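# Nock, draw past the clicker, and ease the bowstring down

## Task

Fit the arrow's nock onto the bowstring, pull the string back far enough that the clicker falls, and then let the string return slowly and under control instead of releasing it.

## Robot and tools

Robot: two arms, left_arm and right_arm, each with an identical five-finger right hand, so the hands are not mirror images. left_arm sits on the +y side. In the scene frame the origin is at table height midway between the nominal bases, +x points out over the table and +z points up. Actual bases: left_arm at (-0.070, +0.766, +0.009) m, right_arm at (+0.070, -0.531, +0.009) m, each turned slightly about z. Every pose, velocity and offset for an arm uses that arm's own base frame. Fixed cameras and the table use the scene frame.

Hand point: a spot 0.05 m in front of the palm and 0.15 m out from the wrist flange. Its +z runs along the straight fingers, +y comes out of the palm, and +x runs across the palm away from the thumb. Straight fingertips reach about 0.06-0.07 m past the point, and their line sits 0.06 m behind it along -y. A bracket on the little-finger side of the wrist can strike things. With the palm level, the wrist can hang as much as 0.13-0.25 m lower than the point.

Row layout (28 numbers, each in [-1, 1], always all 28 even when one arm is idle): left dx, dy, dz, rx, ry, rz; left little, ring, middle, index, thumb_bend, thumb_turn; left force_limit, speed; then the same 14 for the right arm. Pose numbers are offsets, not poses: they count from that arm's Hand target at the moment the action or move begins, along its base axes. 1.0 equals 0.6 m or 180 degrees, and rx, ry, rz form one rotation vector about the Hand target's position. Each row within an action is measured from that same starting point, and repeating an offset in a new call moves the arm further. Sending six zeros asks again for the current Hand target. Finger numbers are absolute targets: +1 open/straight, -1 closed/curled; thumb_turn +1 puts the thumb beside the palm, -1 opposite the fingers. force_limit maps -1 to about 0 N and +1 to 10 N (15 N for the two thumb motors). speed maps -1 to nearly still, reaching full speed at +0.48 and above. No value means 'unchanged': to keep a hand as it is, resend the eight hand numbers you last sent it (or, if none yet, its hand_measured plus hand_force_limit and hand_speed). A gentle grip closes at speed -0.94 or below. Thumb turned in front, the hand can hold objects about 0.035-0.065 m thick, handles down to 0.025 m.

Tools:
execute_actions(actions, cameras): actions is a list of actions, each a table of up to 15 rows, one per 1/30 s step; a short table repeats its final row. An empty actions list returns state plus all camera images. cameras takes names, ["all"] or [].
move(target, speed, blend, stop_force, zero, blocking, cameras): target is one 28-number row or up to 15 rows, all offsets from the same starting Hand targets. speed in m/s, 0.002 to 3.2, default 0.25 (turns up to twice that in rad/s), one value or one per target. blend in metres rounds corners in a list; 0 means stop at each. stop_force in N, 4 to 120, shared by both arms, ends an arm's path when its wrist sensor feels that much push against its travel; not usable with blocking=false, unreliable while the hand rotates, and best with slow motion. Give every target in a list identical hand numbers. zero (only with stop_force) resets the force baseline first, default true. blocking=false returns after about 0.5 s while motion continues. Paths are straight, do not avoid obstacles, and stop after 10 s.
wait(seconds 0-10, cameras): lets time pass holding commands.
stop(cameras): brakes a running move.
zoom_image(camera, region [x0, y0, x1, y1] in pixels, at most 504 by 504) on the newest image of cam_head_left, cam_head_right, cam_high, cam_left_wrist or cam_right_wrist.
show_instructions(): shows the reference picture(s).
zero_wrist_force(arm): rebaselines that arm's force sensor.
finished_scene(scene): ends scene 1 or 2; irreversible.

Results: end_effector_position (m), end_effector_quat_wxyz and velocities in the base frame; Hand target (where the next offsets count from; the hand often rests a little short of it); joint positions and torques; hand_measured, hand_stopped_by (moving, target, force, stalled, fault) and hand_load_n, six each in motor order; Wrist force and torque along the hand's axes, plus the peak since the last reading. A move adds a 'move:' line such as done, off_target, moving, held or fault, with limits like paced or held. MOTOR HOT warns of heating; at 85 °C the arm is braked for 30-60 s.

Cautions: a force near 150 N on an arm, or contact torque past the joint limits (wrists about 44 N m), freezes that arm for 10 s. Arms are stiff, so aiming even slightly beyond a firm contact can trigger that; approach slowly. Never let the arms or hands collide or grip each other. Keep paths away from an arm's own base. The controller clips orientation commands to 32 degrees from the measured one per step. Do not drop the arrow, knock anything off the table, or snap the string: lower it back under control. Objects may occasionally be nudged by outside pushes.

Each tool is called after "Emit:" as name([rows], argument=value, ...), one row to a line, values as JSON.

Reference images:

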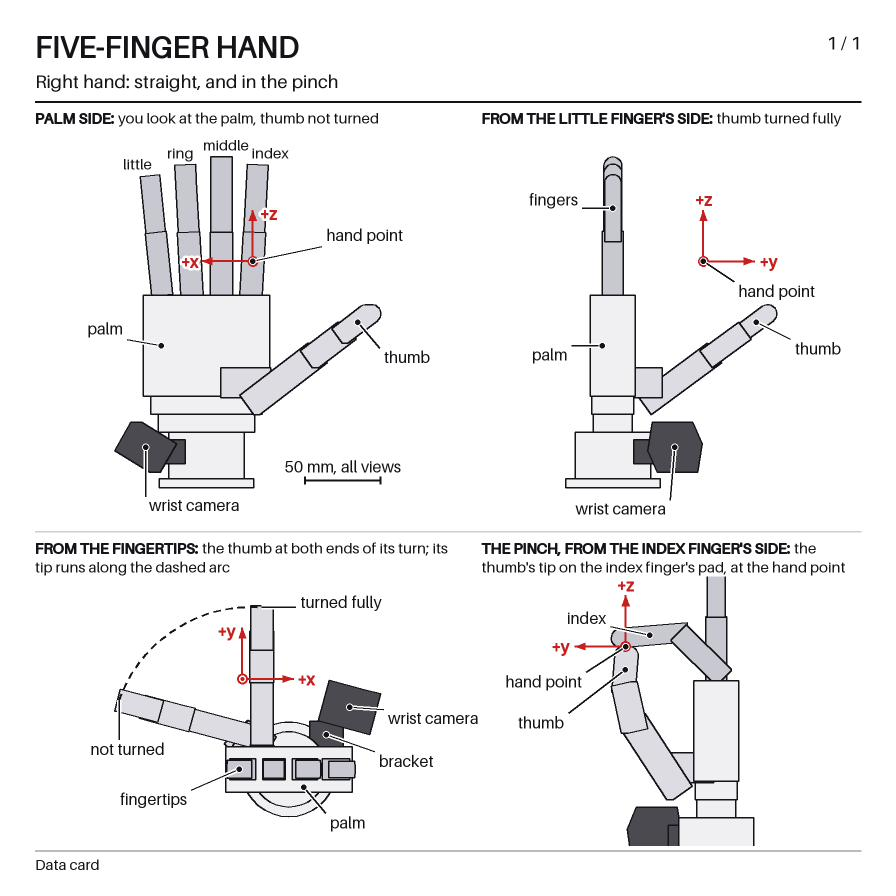

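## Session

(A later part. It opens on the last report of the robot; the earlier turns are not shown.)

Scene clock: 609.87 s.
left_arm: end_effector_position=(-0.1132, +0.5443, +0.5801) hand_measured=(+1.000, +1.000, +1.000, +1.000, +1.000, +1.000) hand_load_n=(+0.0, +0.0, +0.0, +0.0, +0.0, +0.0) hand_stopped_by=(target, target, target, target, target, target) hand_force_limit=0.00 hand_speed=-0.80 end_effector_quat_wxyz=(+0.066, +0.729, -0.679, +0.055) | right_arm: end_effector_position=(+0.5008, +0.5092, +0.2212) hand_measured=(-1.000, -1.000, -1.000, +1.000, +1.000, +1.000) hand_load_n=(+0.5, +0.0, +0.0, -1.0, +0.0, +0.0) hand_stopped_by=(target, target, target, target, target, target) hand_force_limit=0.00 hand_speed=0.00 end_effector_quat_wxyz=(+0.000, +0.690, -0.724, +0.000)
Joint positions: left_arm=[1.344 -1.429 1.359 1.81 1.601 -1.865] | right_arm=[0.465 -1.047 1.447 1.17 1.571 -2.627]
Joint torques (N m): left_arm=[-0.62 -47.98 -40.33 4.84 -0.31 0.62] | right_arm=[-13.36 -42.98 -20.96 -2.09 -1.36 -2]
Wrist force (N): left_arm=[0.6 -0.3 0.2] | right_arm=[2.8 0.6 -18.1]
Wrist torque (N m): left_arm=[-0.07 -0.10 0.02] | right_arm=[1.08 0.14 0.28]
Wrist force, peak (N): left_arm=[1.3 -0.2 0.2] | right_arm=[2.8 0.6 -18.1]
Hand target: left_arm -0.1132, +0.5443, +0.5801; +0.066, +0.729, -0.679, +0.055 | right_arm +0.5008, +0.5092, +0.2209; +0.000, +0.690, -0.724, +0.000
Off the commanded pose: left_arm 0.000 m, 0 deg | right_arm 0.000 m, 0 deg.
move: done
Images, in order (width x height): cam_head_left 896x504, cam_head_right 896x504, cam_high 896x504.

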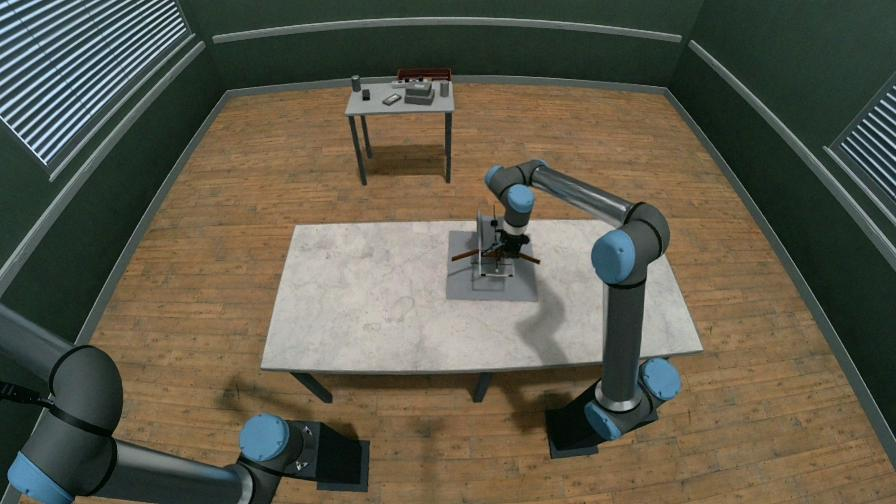

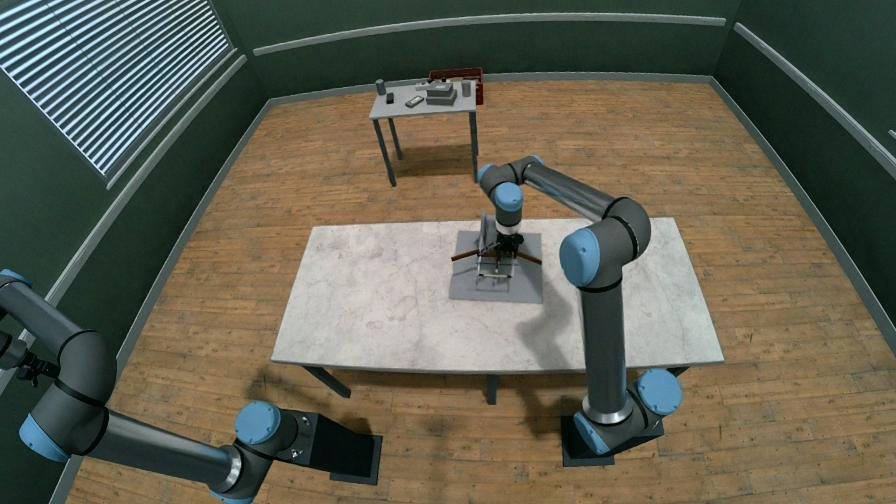

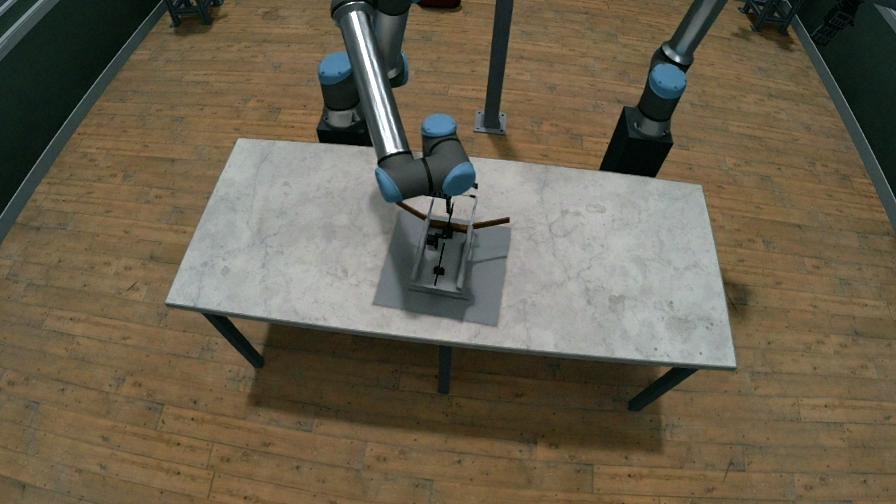

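Emit:
move(target=[0,0,0,0,0,0,1,1,1,1,1,1,0,-0.8, 0,0,0.03,0,0,0,-1,-1,-1,1,1,1,0,0], speed=0.05, cameras=["cam_head_left","cam_head_right","cam_high","cam_right_wrist"])

Emit:
zoom_image(camera="cam_high", region=[430, 185, 480, 235])

Emit:
zoom_image(camera="cam_head_left", region=[475, 235, 525, 285])

Emit:
zoom_image(camera="cam_head_right", region=[475, 235, 525, 285])

Emit:
zoom_image(camera="cam_right_wrist", region=[130, 0, 400, 260])

Scene clock: 617.40 s.
left_arm: end_effector_position=(-0.1132, +0.5443, +0.5801) hand_measured=(+1.000, +1.000, +1.000, +1.000, +1.000, +1.000) hand_load_n=(+0.0, +0.0, +0.0, +0.0, +0.0, +0.0) hand_stopped_by=(target, target, target, target, target, target) hand_force_limit=0.00 hand_speed=-0.80 end_effector_quat_wxyz=(+0.066, +0.729, -0.679, +0.055) | right_arm: end_effector_position=(+0.5008, +0.5092, +0.2388) hand_measured=(-1.000, -1.000, -1.000, +1.000, +1.000, +1.000) hand_load_n=(+0.0, +0.0, +0.0, +0.0, +0.0, +0.0) hand_stopped_by=(target, target, target, target, target, target) hand_force_limit=0.00 hand_speed=0.00 end_effector_quat_wxyz=(+0.000, +0.690, -0.724, +0.000)
Joint positions: left_arm=[1.344 -1.429 1.359 1.81 1.601 -1.865] | right_arm=[0.465 -1.058 1.431 1.197 1.571 -2.627]
Joint torques (N m): left_arm=[1.53 -47.47 -41.8 4.43 -0.09 0.22] | right_arm=[0.71 -81.96 -46.32 7.82 -1.81 -1.76]
Wrist force (N): left_arm=[0.7 0.1 0.0] | right_arm=[0.0 -0.4 -0.7]
Wrist torque (N m): left_arm=[0.01 -0.09 0.04] | right_arm=[0.00 0.02 0.11]
Wrist force, peak (N): left_arm=[1.3 0.1 0.3] | right_arm=[4.1 0.8 -23.4]
Hand target: left_arm -0.1132, +0.5443, +0.5801; +0.066, +0.729, -0.679, +0.055 | right_arm +0.5008, +0.5092, +0.2389; +0.000, +0.690, -0.724, +0.000
Off the commanded pose: left_arm 0.000 m, 0 deg | right_arm 0.000 m, 0 deg.
move: done
Images, in order (width x height): cam_head_left 896x504, cam_head_right 896x504, cam_high 896x504, cam_right_wrist 672x504.

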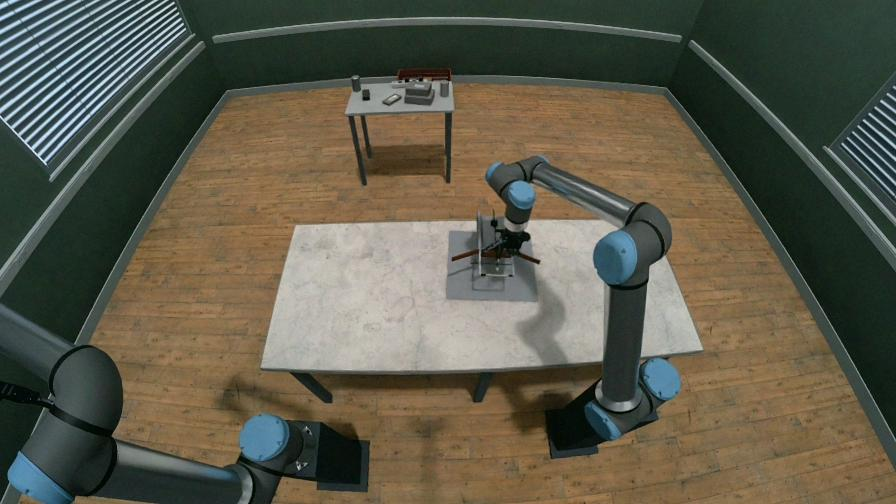

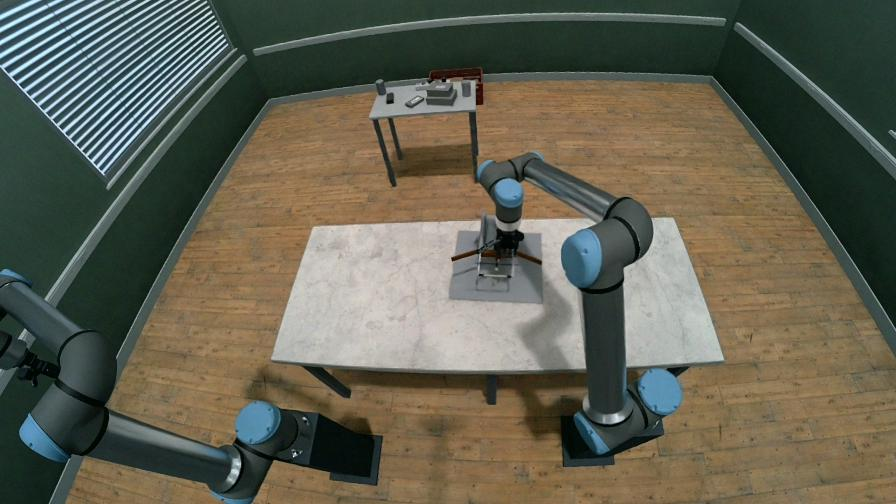

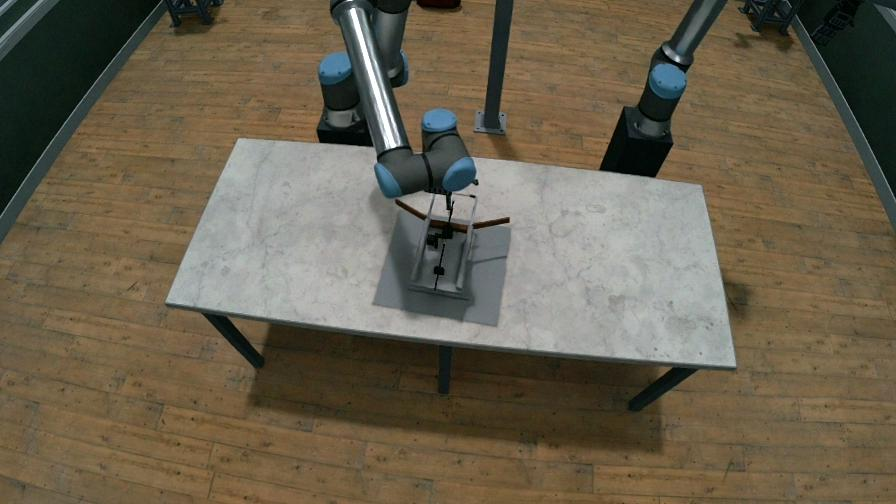

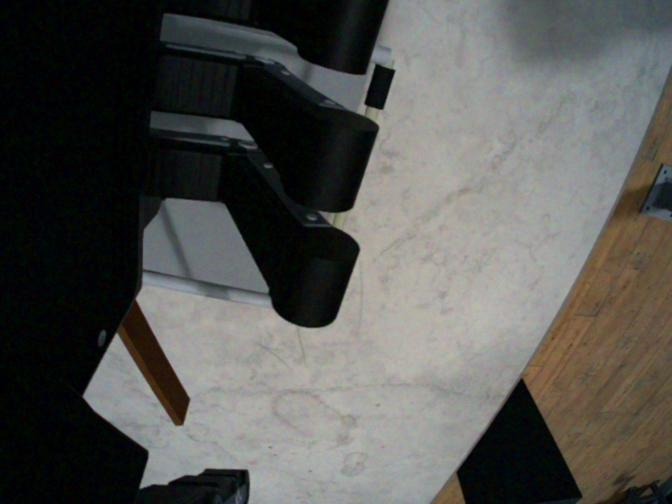

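Scaled by 10.080 from the camera's 896x504 image, which has a finer 1280x720 frame.

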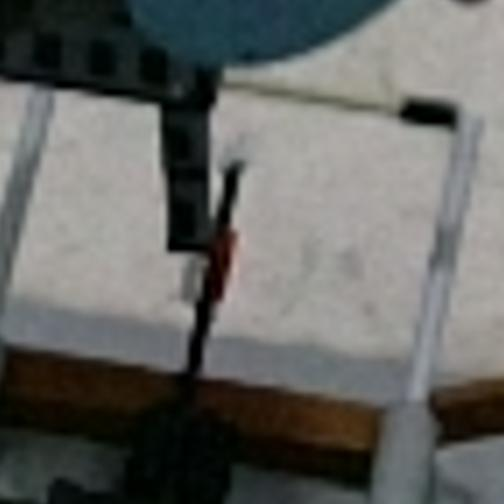

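Scaled by 10.080 from the camera's 896x504 image, which has a finer 1280x720 frame.

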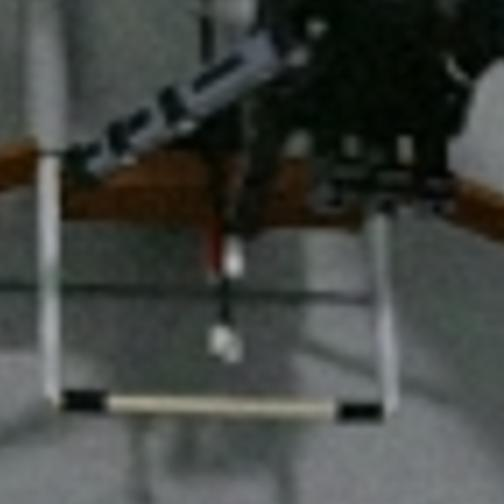

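Scaled by 10.080 from the camera's 896x504 image, which has a finer 1280x720 frame.

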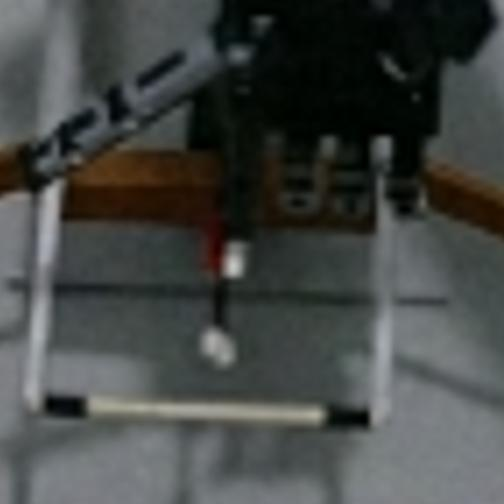

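Scaled by 1.867 from the camera's 672x504 image, which has a finer 960x720 frame.

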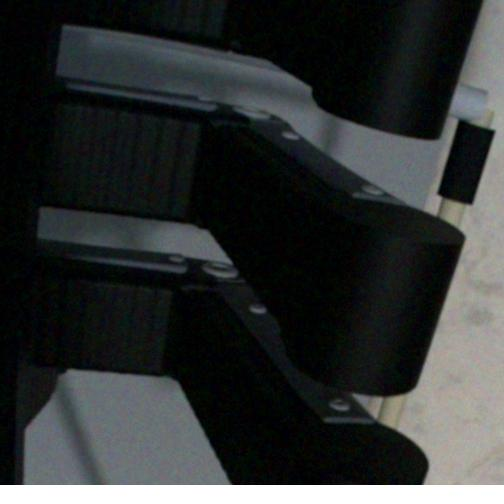

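Emit:
move([
  [0,0,0,0,0,0,1,1,1,1,1,1,0,-0.8, -0.0005,-0.0062,0,0,0,0,-1,-1,-1,1,1,1,0,0],
  [0,0,0,0,0,0,1,1,1,1,1,1,0,-0.8, -0.0005,-0.0062,-0.0307,0,0,0,-1,-1,-1,1,1,1,0,0],
], speed=0.03, stop_force=4, cameras=["cam_head_left","cam_head_right","cam_high"])

Emit:
zoom_image(camera="cam_high", region=[430, 185, 480, 235])

Emit:
zoom_image(camera="cam_head_left", region=[475, 235, 525, 285])

Emit:
zoom_image(camera="cam_head_right", region=[475, 235, 525, 285])

Scene clock: 647.13 s.
left_arm: end_effector_position=(-0.1132, +0.5443, +0.5801) hand_measured=(+1.000, +1.000, +1.000, +1.000, +1.000, +1.000) hand_load_n=(+0.0, +0.0, +0.0, +0.0, +0.0, +0.0) hand_stopped_by=(target, target, target, target, target, target) hand_force_limit=0.00 hand_speed=-0.80 end_effector_quat_wxyz=(+0.066, +0.729, -0.679, +0.055) | right_arm: end_effector_position=(+0.5005, +0.5055, +0.2205) hand_measured=(-1.000, -1.000, -1.000, +1.000, +1.000, +1.000) hand_load_n=(+0.0, +0.0, +0.0, +0.0, +0.0, +0.0) hand_stopped_by=(target, target, target, target, target, target) hand_force_limit=0.00 hand_speed=0.00 end_effector_quat_wxyz=(+0.000, +0.690, -0.724, +0.000)
Joint positions: left_arm=[1.344 -1.429 1.359 1.81 1.601 -1.865] | right_arm=[0.461 -1.05 1.454 1.167 1.571 -2.632]
Joint torques (N m): left_arm=[2.33 -50.15 -40.7 4.49 -0.17 0.6] | right_arm=[-13.97 -52.43 -28.25 0.16 1.91 -1.56]
Wrist force (N): left_arm=[0.5 -0.3 -0.3] | right_arm=[-0.6 -0.3 0.1]
Wrist torque (N m): left_arm=[-0.03 -0.07 0.02] | right_arm=[-0.02 0.10 0.07]
Wrist force, peak (N): left_arm=[0.9 -0.8 -0.4] | right_arm=[0.0 -0.1 -1.1]
Hand target: left_arm -0.1132, +0.5443, +0.5801; +0.066, +0.729, -0.679, +0.055 | right_arm +0.5005, +0.5055, +0.2205; +0.000, +0.690, -0.724, +0.000
Off the commanded pose: left_arm 0.000 m, 0 deg | right_arm 0.000 m, 0 deg.
move: done
Images, in order (width x height): cam_head_left 896x504, cam_head_right 896x504, cam_high 896x504.

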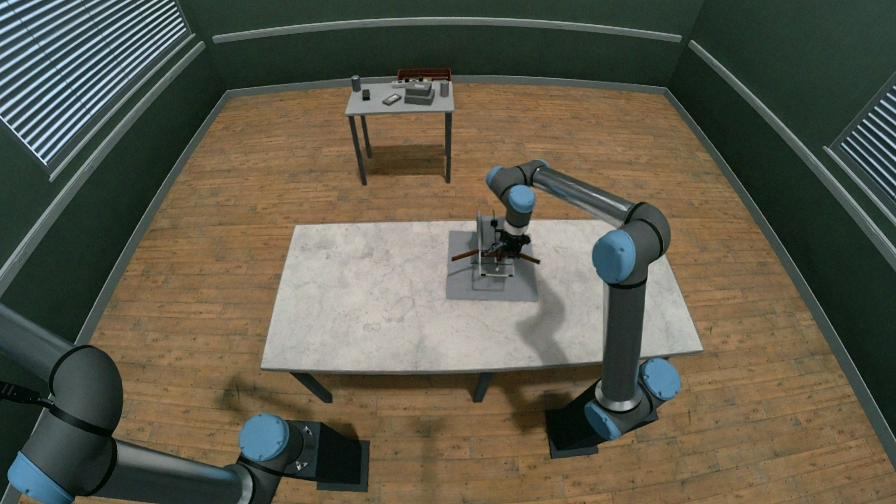

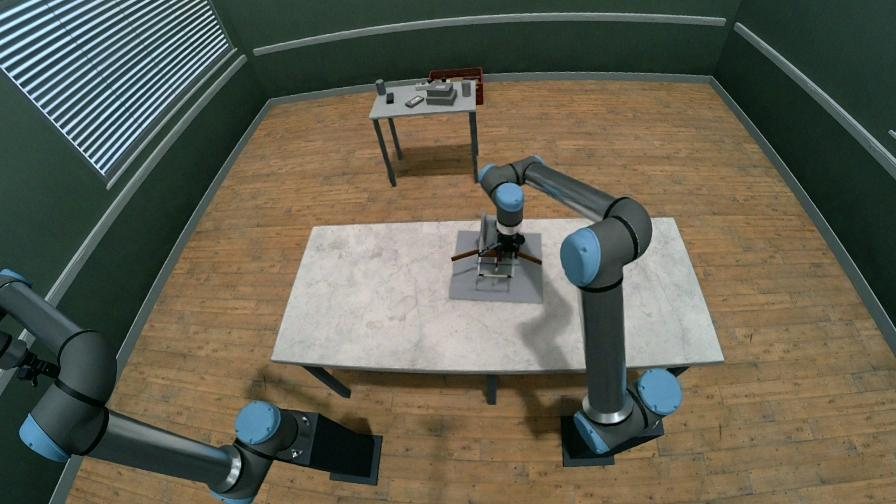

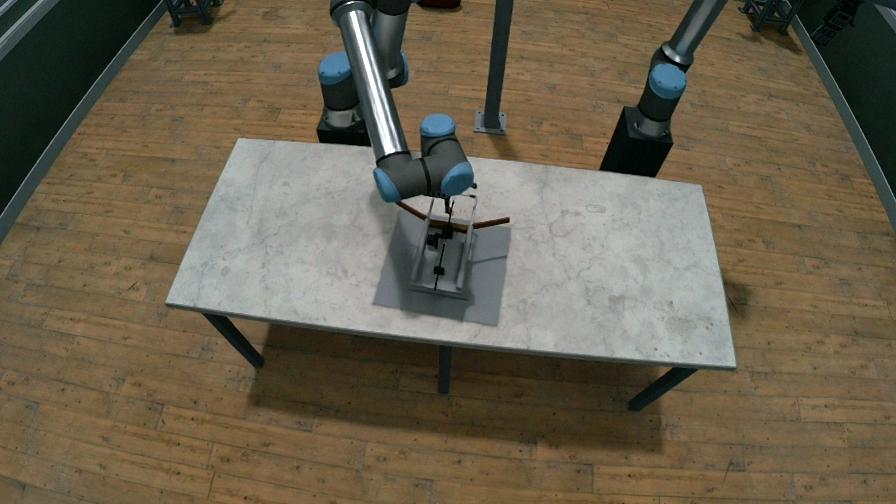

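Scaled by 10.080 from the camera's 896x504 image, which has a finer 1280x720 frame.

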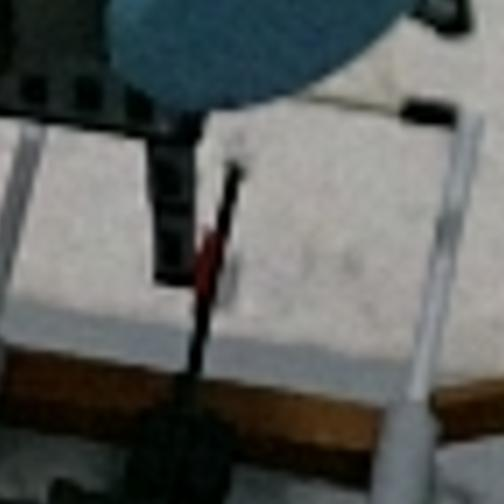

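Scaled by 10.080 from the camera's 896x504 image, which has a finer 1280x720 frame.

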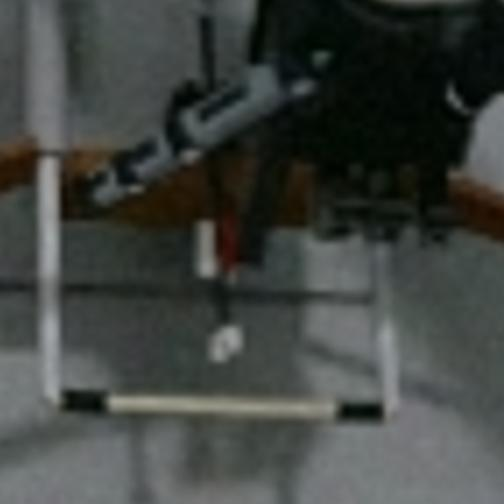

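Scaled by 10.080 from the camera's 896x504 image, which has a finer 1280x720 frame.

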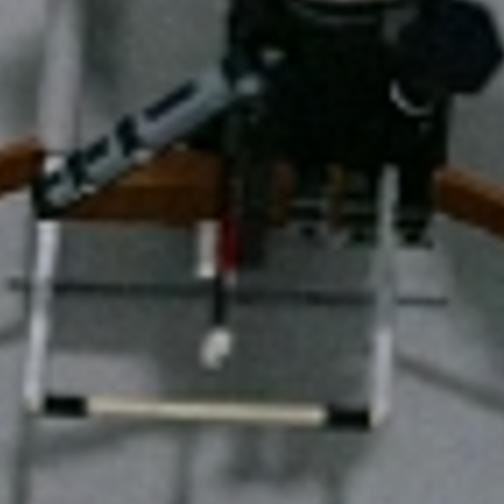

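Emit:
move([
  [0,0,0,0,0,0,1,1,1,1,1,1,0,-0.8, 0,0,0.0417,0,0,0,-1,-1,-1,1,1,1,0,0],
  [0,0,0,0,0,0,1,1,1,1,1,1,0,-0.8, 0.0024,0.0343,0.0417,0,0,0,-1,-1,-1,1,1,1,0,0],
  [0,0,0,0,0,0,1,1,1,1,1,1,0,-0.8, 0.0024,0.0343,0.0062,0,0,0,-1,-1,-1,1,1,1,0,0],
], speed=0.03, stop_force=4, cameras=["cam_head_left","cam_head_right","cam_high"])

Emit:
zoom_image(camera="cam_high", region=[430, 185, 480, 235])

Emit:
zoom_image(camera="cam_head_left", region=[475, 235, 525, 285])

Emit:
zoom_image(camera="cam_head_right", region=[475, 235, 525, 285])

Scene clock: 669.97 s.
left_arm: end_effector_position=(-0.1132, +0.5443, +0.5801) hand_measured=(+1.000, +1.000, +1.000, +1.000, +1.000, +1.000) hand_load_n=(+0.0, +0.0, -0.5, +0.0, +0.0, +0.0) hand_stopped_by=(target, target, target, target, target, target) hand_force_limit=0.00 hand_speed=-0.80 end_effector_quat_wxyz=(+0.066, +0.729, -0.679, +0.055) | right_arm: end_effector_position=(+0.5019, +0.5261, +0.2242) hand_measured=(-1.000, -1.000, -1.000, +1.000, +1.000, +1.000) hand_load_n=(+0.0, +0.0, +0.0, -0.5, +0.0, +0.0) hand_stopped_by=(target, target, target, target, target, target) hand_force_limit=0.00 hand_speed=0.00 end_effector_quat_wxyz=(+0.000, +0.690, -0.724, +0.000)
Joint positions: left_arm=[1.344 -1.429 1.359 1.81 1.601 -1.865] | right_arm=[0.485 -1.03 1.415 1.186 1.571 -2.607]
Joint torques (N m): left_arm=[-0.57 -49.57 -42.14 4.79 0.03 0.46] | right_arm=[15.59 -51.51 -28.6 0.1 0.62 2.79]
Wrist force (N): left_arm=[0.4 -0.1 0.7] | right_arm=[-0.8 -0.2 -0.7]
Wrist torque (N m): left_arm=[-0.06 -0.07 0.02] | right_arm=[0.06 0.05 -0.04]
Wrist force, peak (N): left_arm=[1.2 -0.3 0.0] | right_arm=[-0.1 0.3 -1.9]
Hand target: left_arm -0.1132, +0.5443, +0.5801; +0.066, +0.729, -0.679, +0.055 | right_arm +0.5019, +0.5261, +0.2242; +0.000, +0.690, -0.724, +0.000
Off the commanded pose: left_arm 0.000 m, 0 deg | right_arm 0.000 m, 0 deg.
move: done
Images, in order (width x height): cam_head_left 896x504, cam_head_right 896x504, cam_high 896x504.

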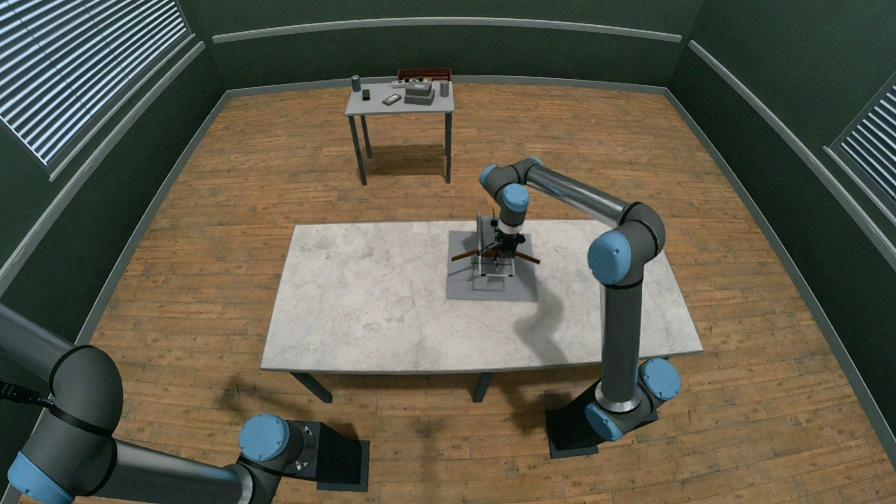

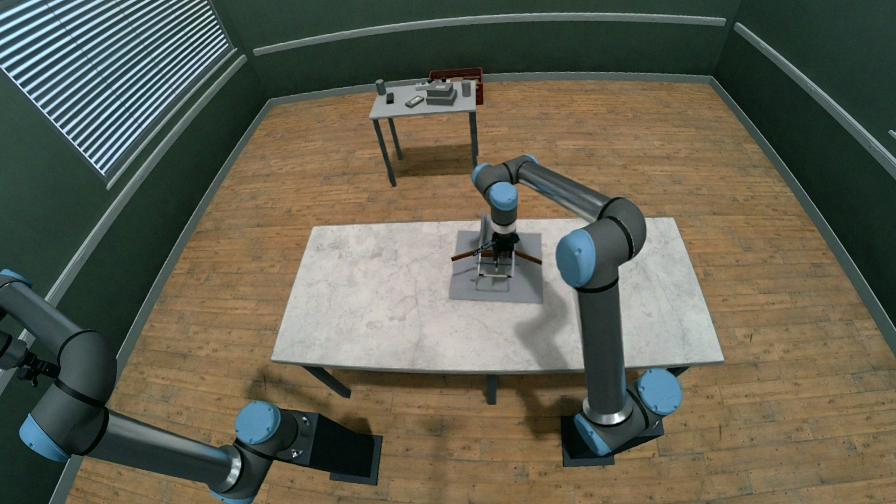

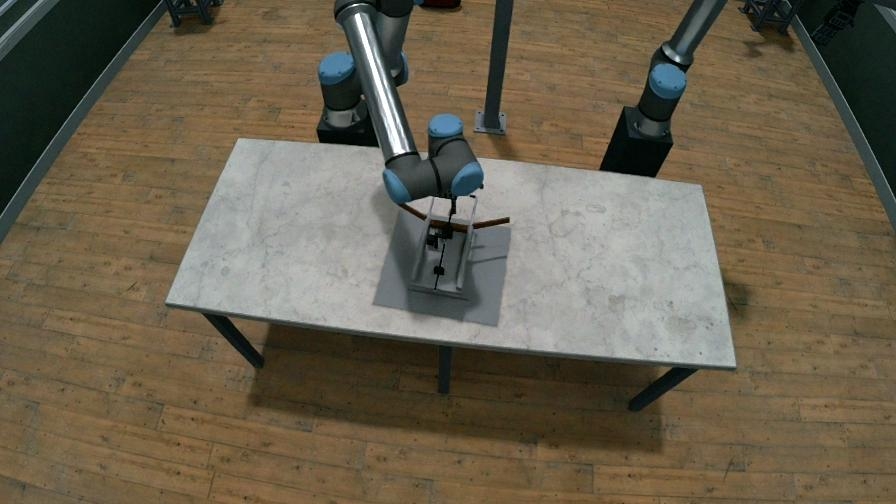

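Scaled by 10.080 from the camera's 896x504 image, which has a finer 1280x720 frame.

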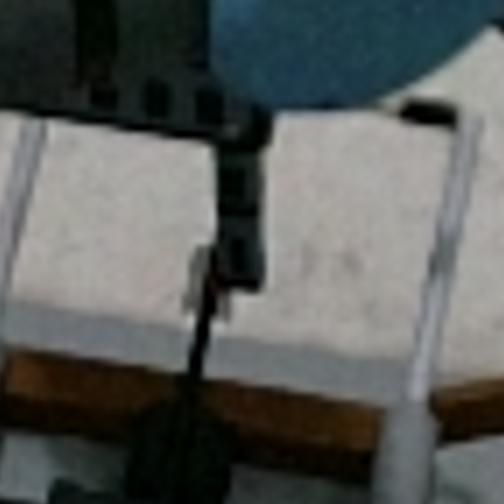

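Scaled by 10.080 from the camera's 896x504 image, which has a finer 1280x720 frame.

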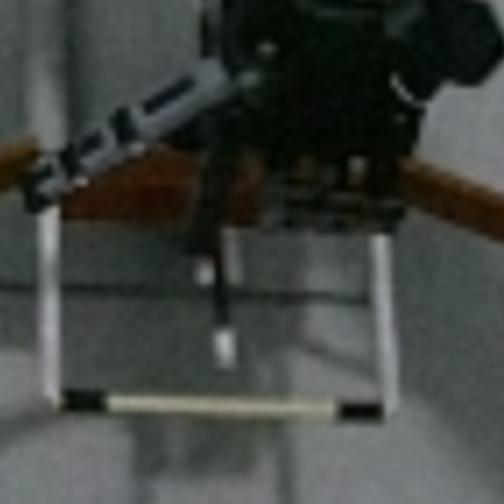

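Scaled by 10.080 from the camera's 896x504 image, which has a finer 1280x720 frame.

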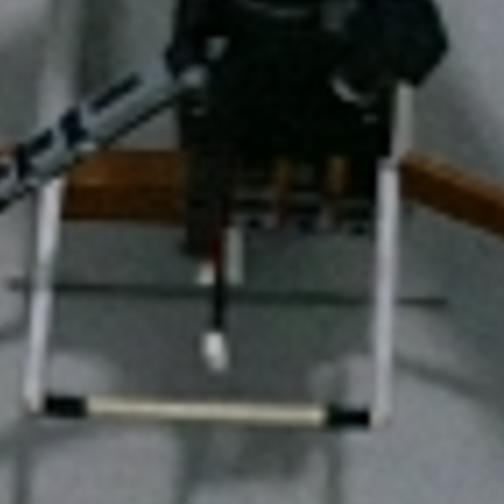

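Emit:
move([
  [0,0,0,0,0,0,1,1,1,1,1,1,0,-0.8, 0,0,0.06,0,0,0,-1,-1,-1,1,1,1,0,0],
  [0,0,0,0,0,0,1,1,1,1,1,1,0,-0.8, 0.081,-0.138,0.211,0,0,0,1,1,1,1,1,1,0,0],
], speed=0.15, blend=[0.01,0], cameras=["cam_head_left","cam_right_wrist"])

Emit:
zoom_image(camera="cam_right_wrist", region=[250, 180, 360, 260])

Emit:
zoom_image(camera="cam_head_left", region=[475, 235, 525, 285])

Scene clock: 701.97 s.
left_arm: end_effector_position=(-0.1132, +0.5443, +0.5801) hand_measured=(+1.000, +1.000, +1.000, +1.000, +1.000, +1.000) hand_load_n=(+0.0, +0.0, +0.0, +0.0, +0.0, +0.0) hand_stopped_by=(target, target, target, target, target, target) hand_force_limit=0.00 hand_speed=-0.80 end_effector_quat_wxyz=(+0.066, +0.729, -0.679, +0.055) | right_arm: end_effector_position=(+0.5505, +0.4433, +0.3508) hand_measured=(+1.000, +1.000, +1.000, +1.000, +1.000, +1.000) hand_load_n=(+0.0, +0.0, +0.0, +0.0, +0.0, +0.0) hand_stopped_by=(target, target, target, target, target, target) hand_force_limit=0.00 hand_speed=0.00 end_effector_quat_wxyz=(+0.000, +0.690, -0.724, +0.000)
Joint positions: left_arm=[1.344 -1.429 1.359 1.81 1.601 -1.865] | right_arm=[0.353 -1.11 1.307 1.374 1.571 -2.74]
Joint torques (N m): left_arm=[2.61 -48.43 -41.88 4.46 -0.24 0.79] | right_arm=[-14.84 -83.79 -44.63 5.52 -2.35 -1.83]
Wrist force (N): left_arm=[0.6 0.0 -0.3] | right_arm=[-0.1 -0.3 -0.1]
Wrist torque (N m): left_arm=[0.01 -0.06 0.04] | right_arm=[-0.03 0.02 0.11]
Wrist force, peak (N): left_arm=[1.1 -0.5 -0.3] | right_arm=[-0.8 0.0 -2.0]
Hand target: left_arm -0.1132, +0.5443, +0.5801; +0.066, +0.729, -0.679, +0.055 | right_arm +0.5505, +0.4433, +0.3508; +0.000, +0.690, -0.724, +0.000
Off the commanded pose: left_arm 0.000 m, 0 deg | right_arm 0.000 m, 0 deg.
move: done
Images, in order (width x height): cam_head_left 896x504, cam_right_wrist 672x504.

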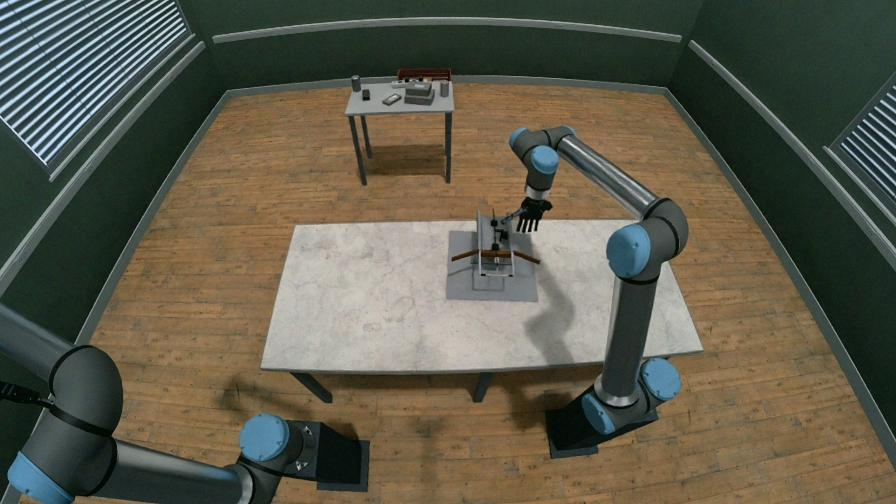

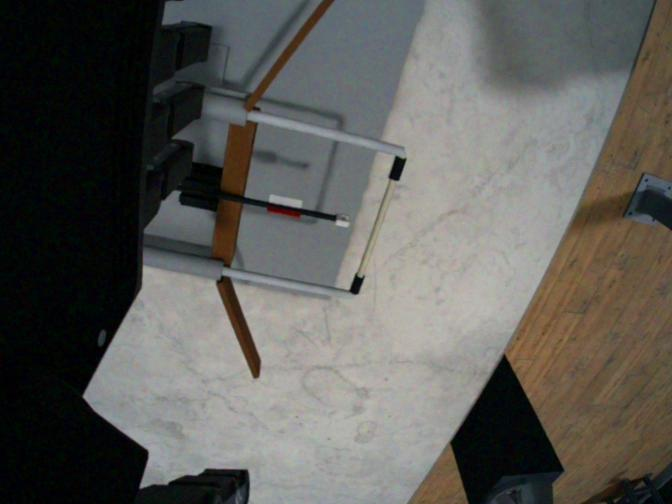

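Scaled by 4.582 from the camera's 672x504 image, which has a finer 960x720 frame.

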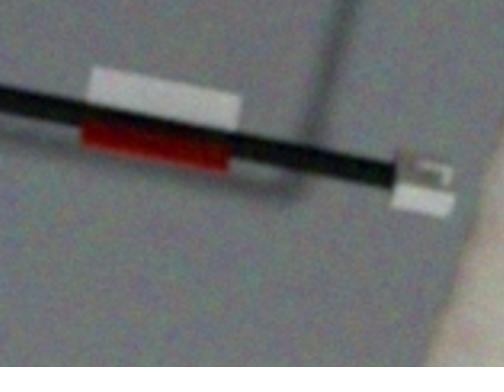

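Scaled by 10.080 from the camera's 896x504 image, which has a finer 1280x720 frame.

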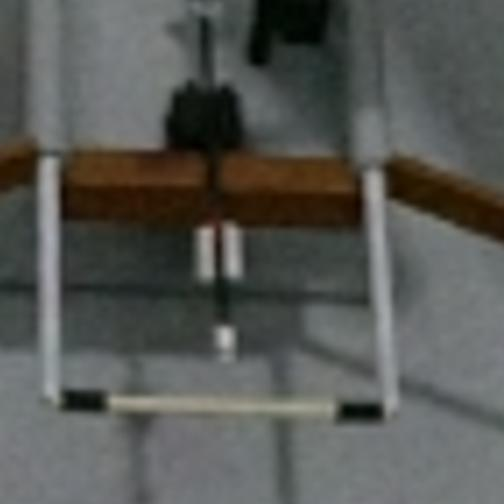

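Emit:
move(target=[0,0,0,0,0,0,1,1,1,1,1,1,0,-0.8, 0.4725,0.1087,-0.0497,0,0,0,-1,-1,-1,1,1,1,0,0], speed=0.25, cameras=["all"])

Emit:
zoom_image(camera="cam_head_left", region=[465, 175, 545, 255])

Emit:
zoom_image(camera="cam_head_right", region=[465, 175, 545, 255])

Emit:
zoom_image(camera="cam_high", region=[400, 220, 500, 320])

Emit:
zoom_image(camera="cam_right_wrist", region=[130, 40, 430, 340])

Scene clock: 717.43 s.
left_arm: end_effector_position=(-0.1132, +0.5443, +0.5801) hand_measured=(+1.000, +1.000, +1.000, +1.000, +1.000, +1.000) hand_load_n=(-0.5, +0.0, +0.0, +0.0, -0.5, +0.0) hand_stopped_by=(target, target, target, target, target, target) hand_force_limit=0.00 hand_speed=-0.80 end_effector_quat_wxyz=(+0.066, +0.729, -0.679, +0.055) | right_arm: end_effector_position=(+0.8327, +0.5079, +0.3205) hand_measured=(-1.000, -1.000, -1.000, +1.000, +1.000, +1.000) hand_load_n=(+0.0, -0.5, +0.0, +0.0, +0.0, +0.0) hand_stopped_by=(target, target, target, target, target, target) hand_force_limit=0.00 hand_speed=0.00 end_effector_quat_wxyz=(-0.005, +0.689, -0.725, +0.001)
Joint positions: left_arm=[1.344 -1.429 1.359 1.81 1.601 -1.865] | right_arm=[0.315 -0.369 0.035 1.895 1.568 -2.775]
Joint torques (N m): left_arm=[1.75 -49.33 -41.34 4.55 -0.31 0.86] | right_arm=[-1.46 -90.74 -45.74 7.4 -2.2 0.68]
Wrist force (N): left_arm=[0.7 0.1 0.2] | right_arm=[-0.1 -0.2 0.1]
Wrist torque (N m): left_arm=[-0.02 -0.09 0.03] | right_arm=[-0.03 0.02 0.10]
Wrist force, peak (N): left_arm=[1.2 -0.9 0.3] | right_arm=[0.2 1.5 -0.3]
Hand target: left_arm -0.1132, +0.5443, +0.5801; +0.066, +0.729, -0.679, +0.055 | right_arm +0.8340, +0.5085, +0.3210; +0.000, +0.690, -0.724, +0.000
Off the commanded pose: left_arm 0.000 m, 0 deg | right_arm 0.001 m, 1 deg.
elbow stopped short (right arm): the move would have taken joint 3 (elbow) straighter than the controller allows.
move: done

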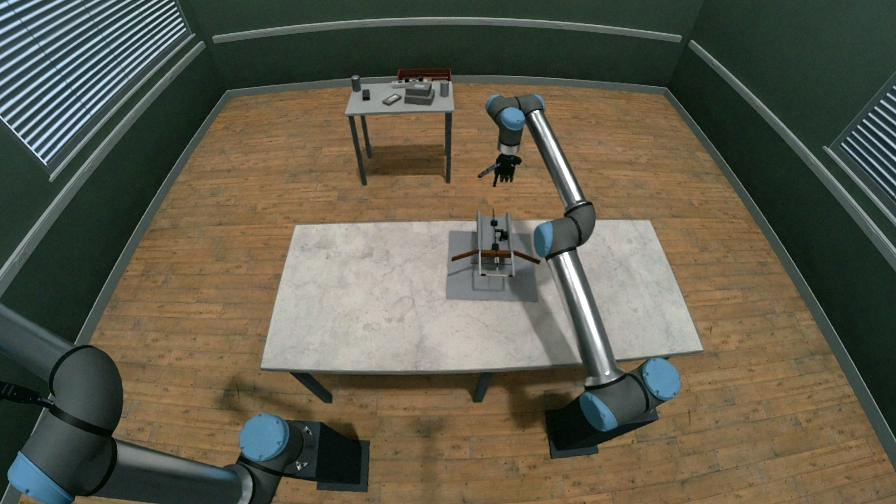

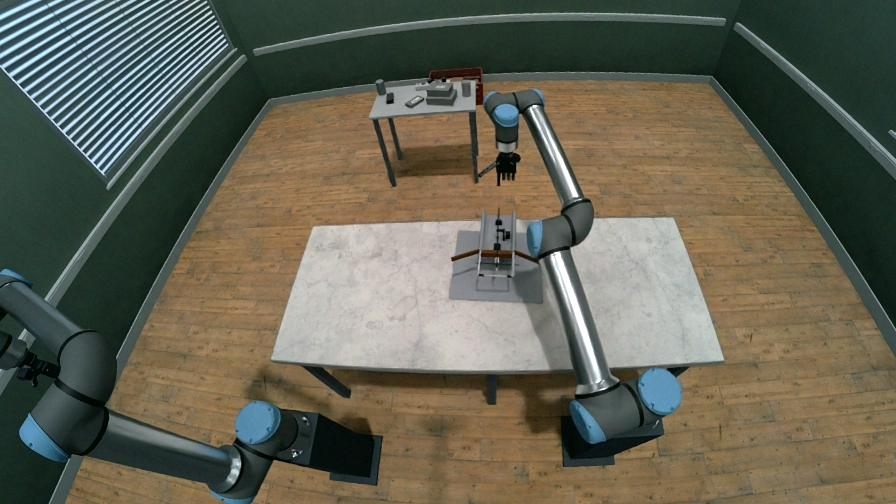

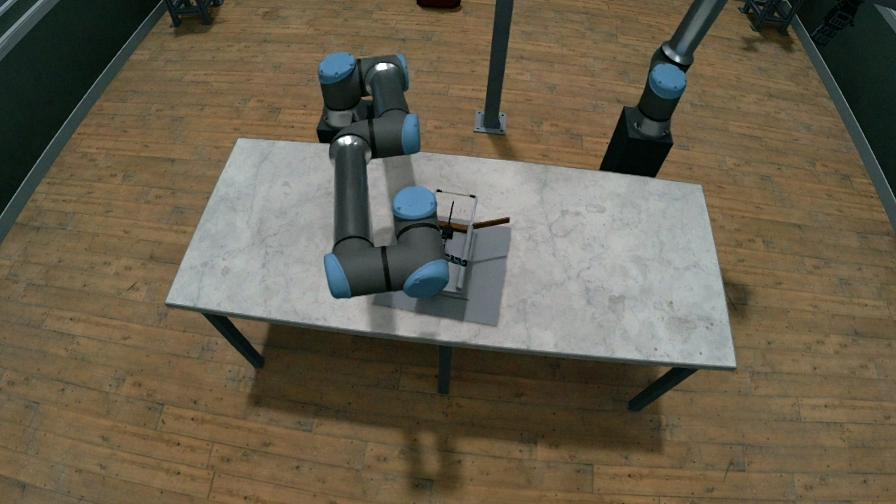

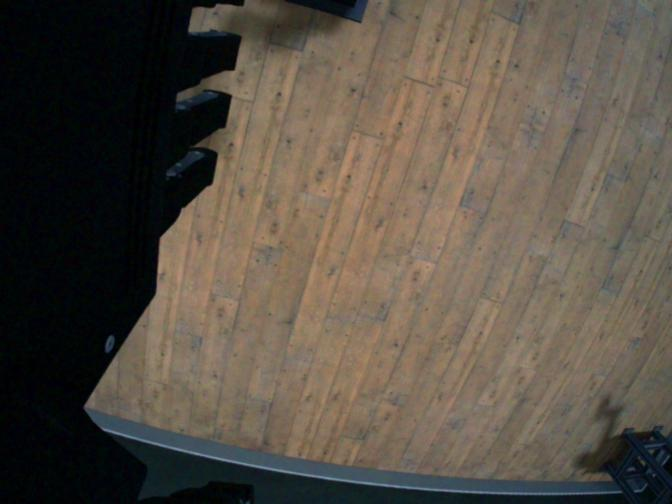

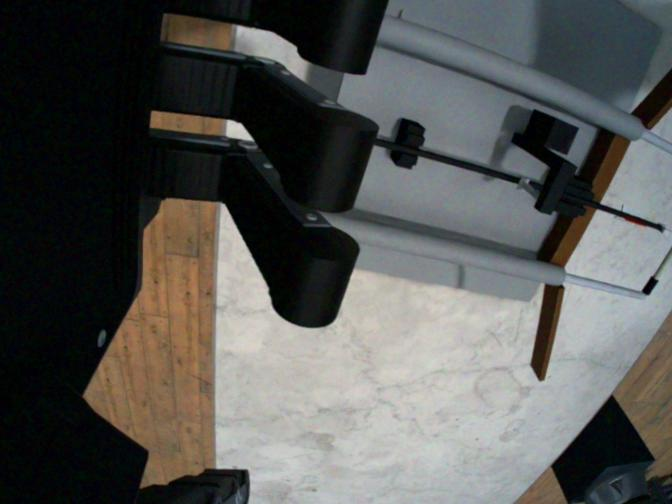

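Scaled by 6.300 from the camera's 896x504 image, which has a finer 1280x720 frame.

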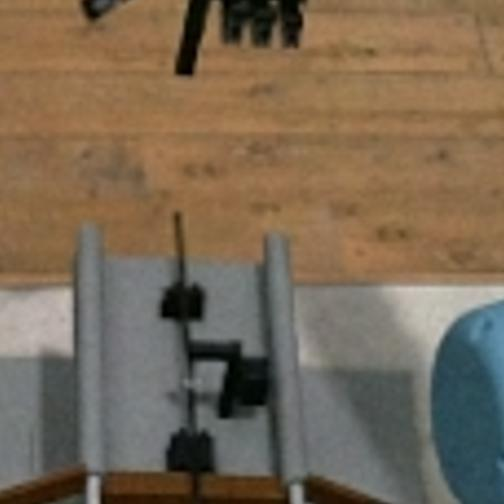

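Scaled by 6.300 from the camera's 896x504 image, which has a finer 1280x720 frame.

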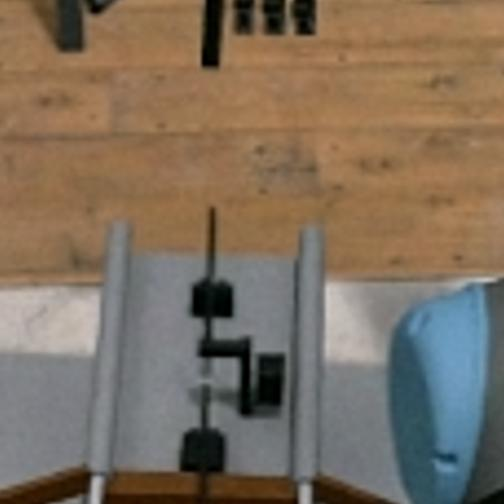

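Scaled by 5.040 from the camera's 896x504 image, which has a finer 1280x720 frame.

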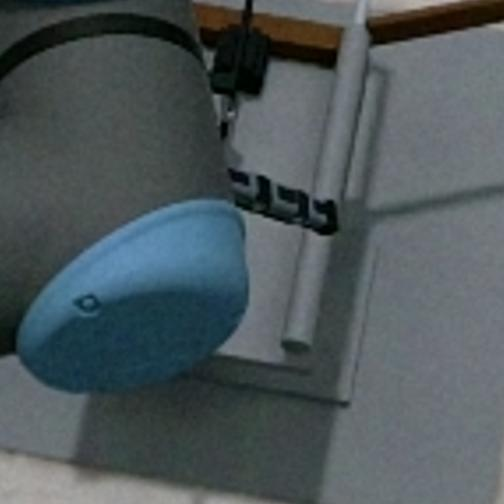

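Scaled by 1.680 from the camera's 672x504 image, which has a finer 960x720 frame.

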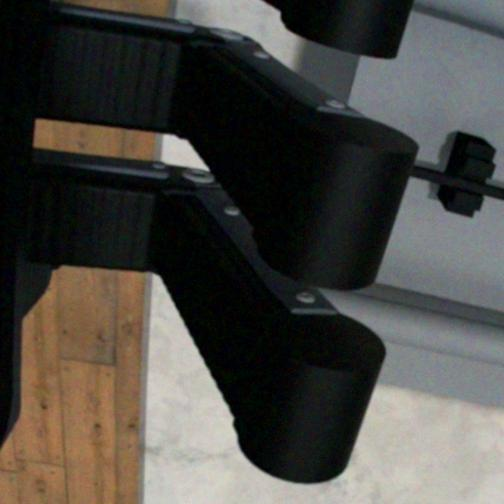

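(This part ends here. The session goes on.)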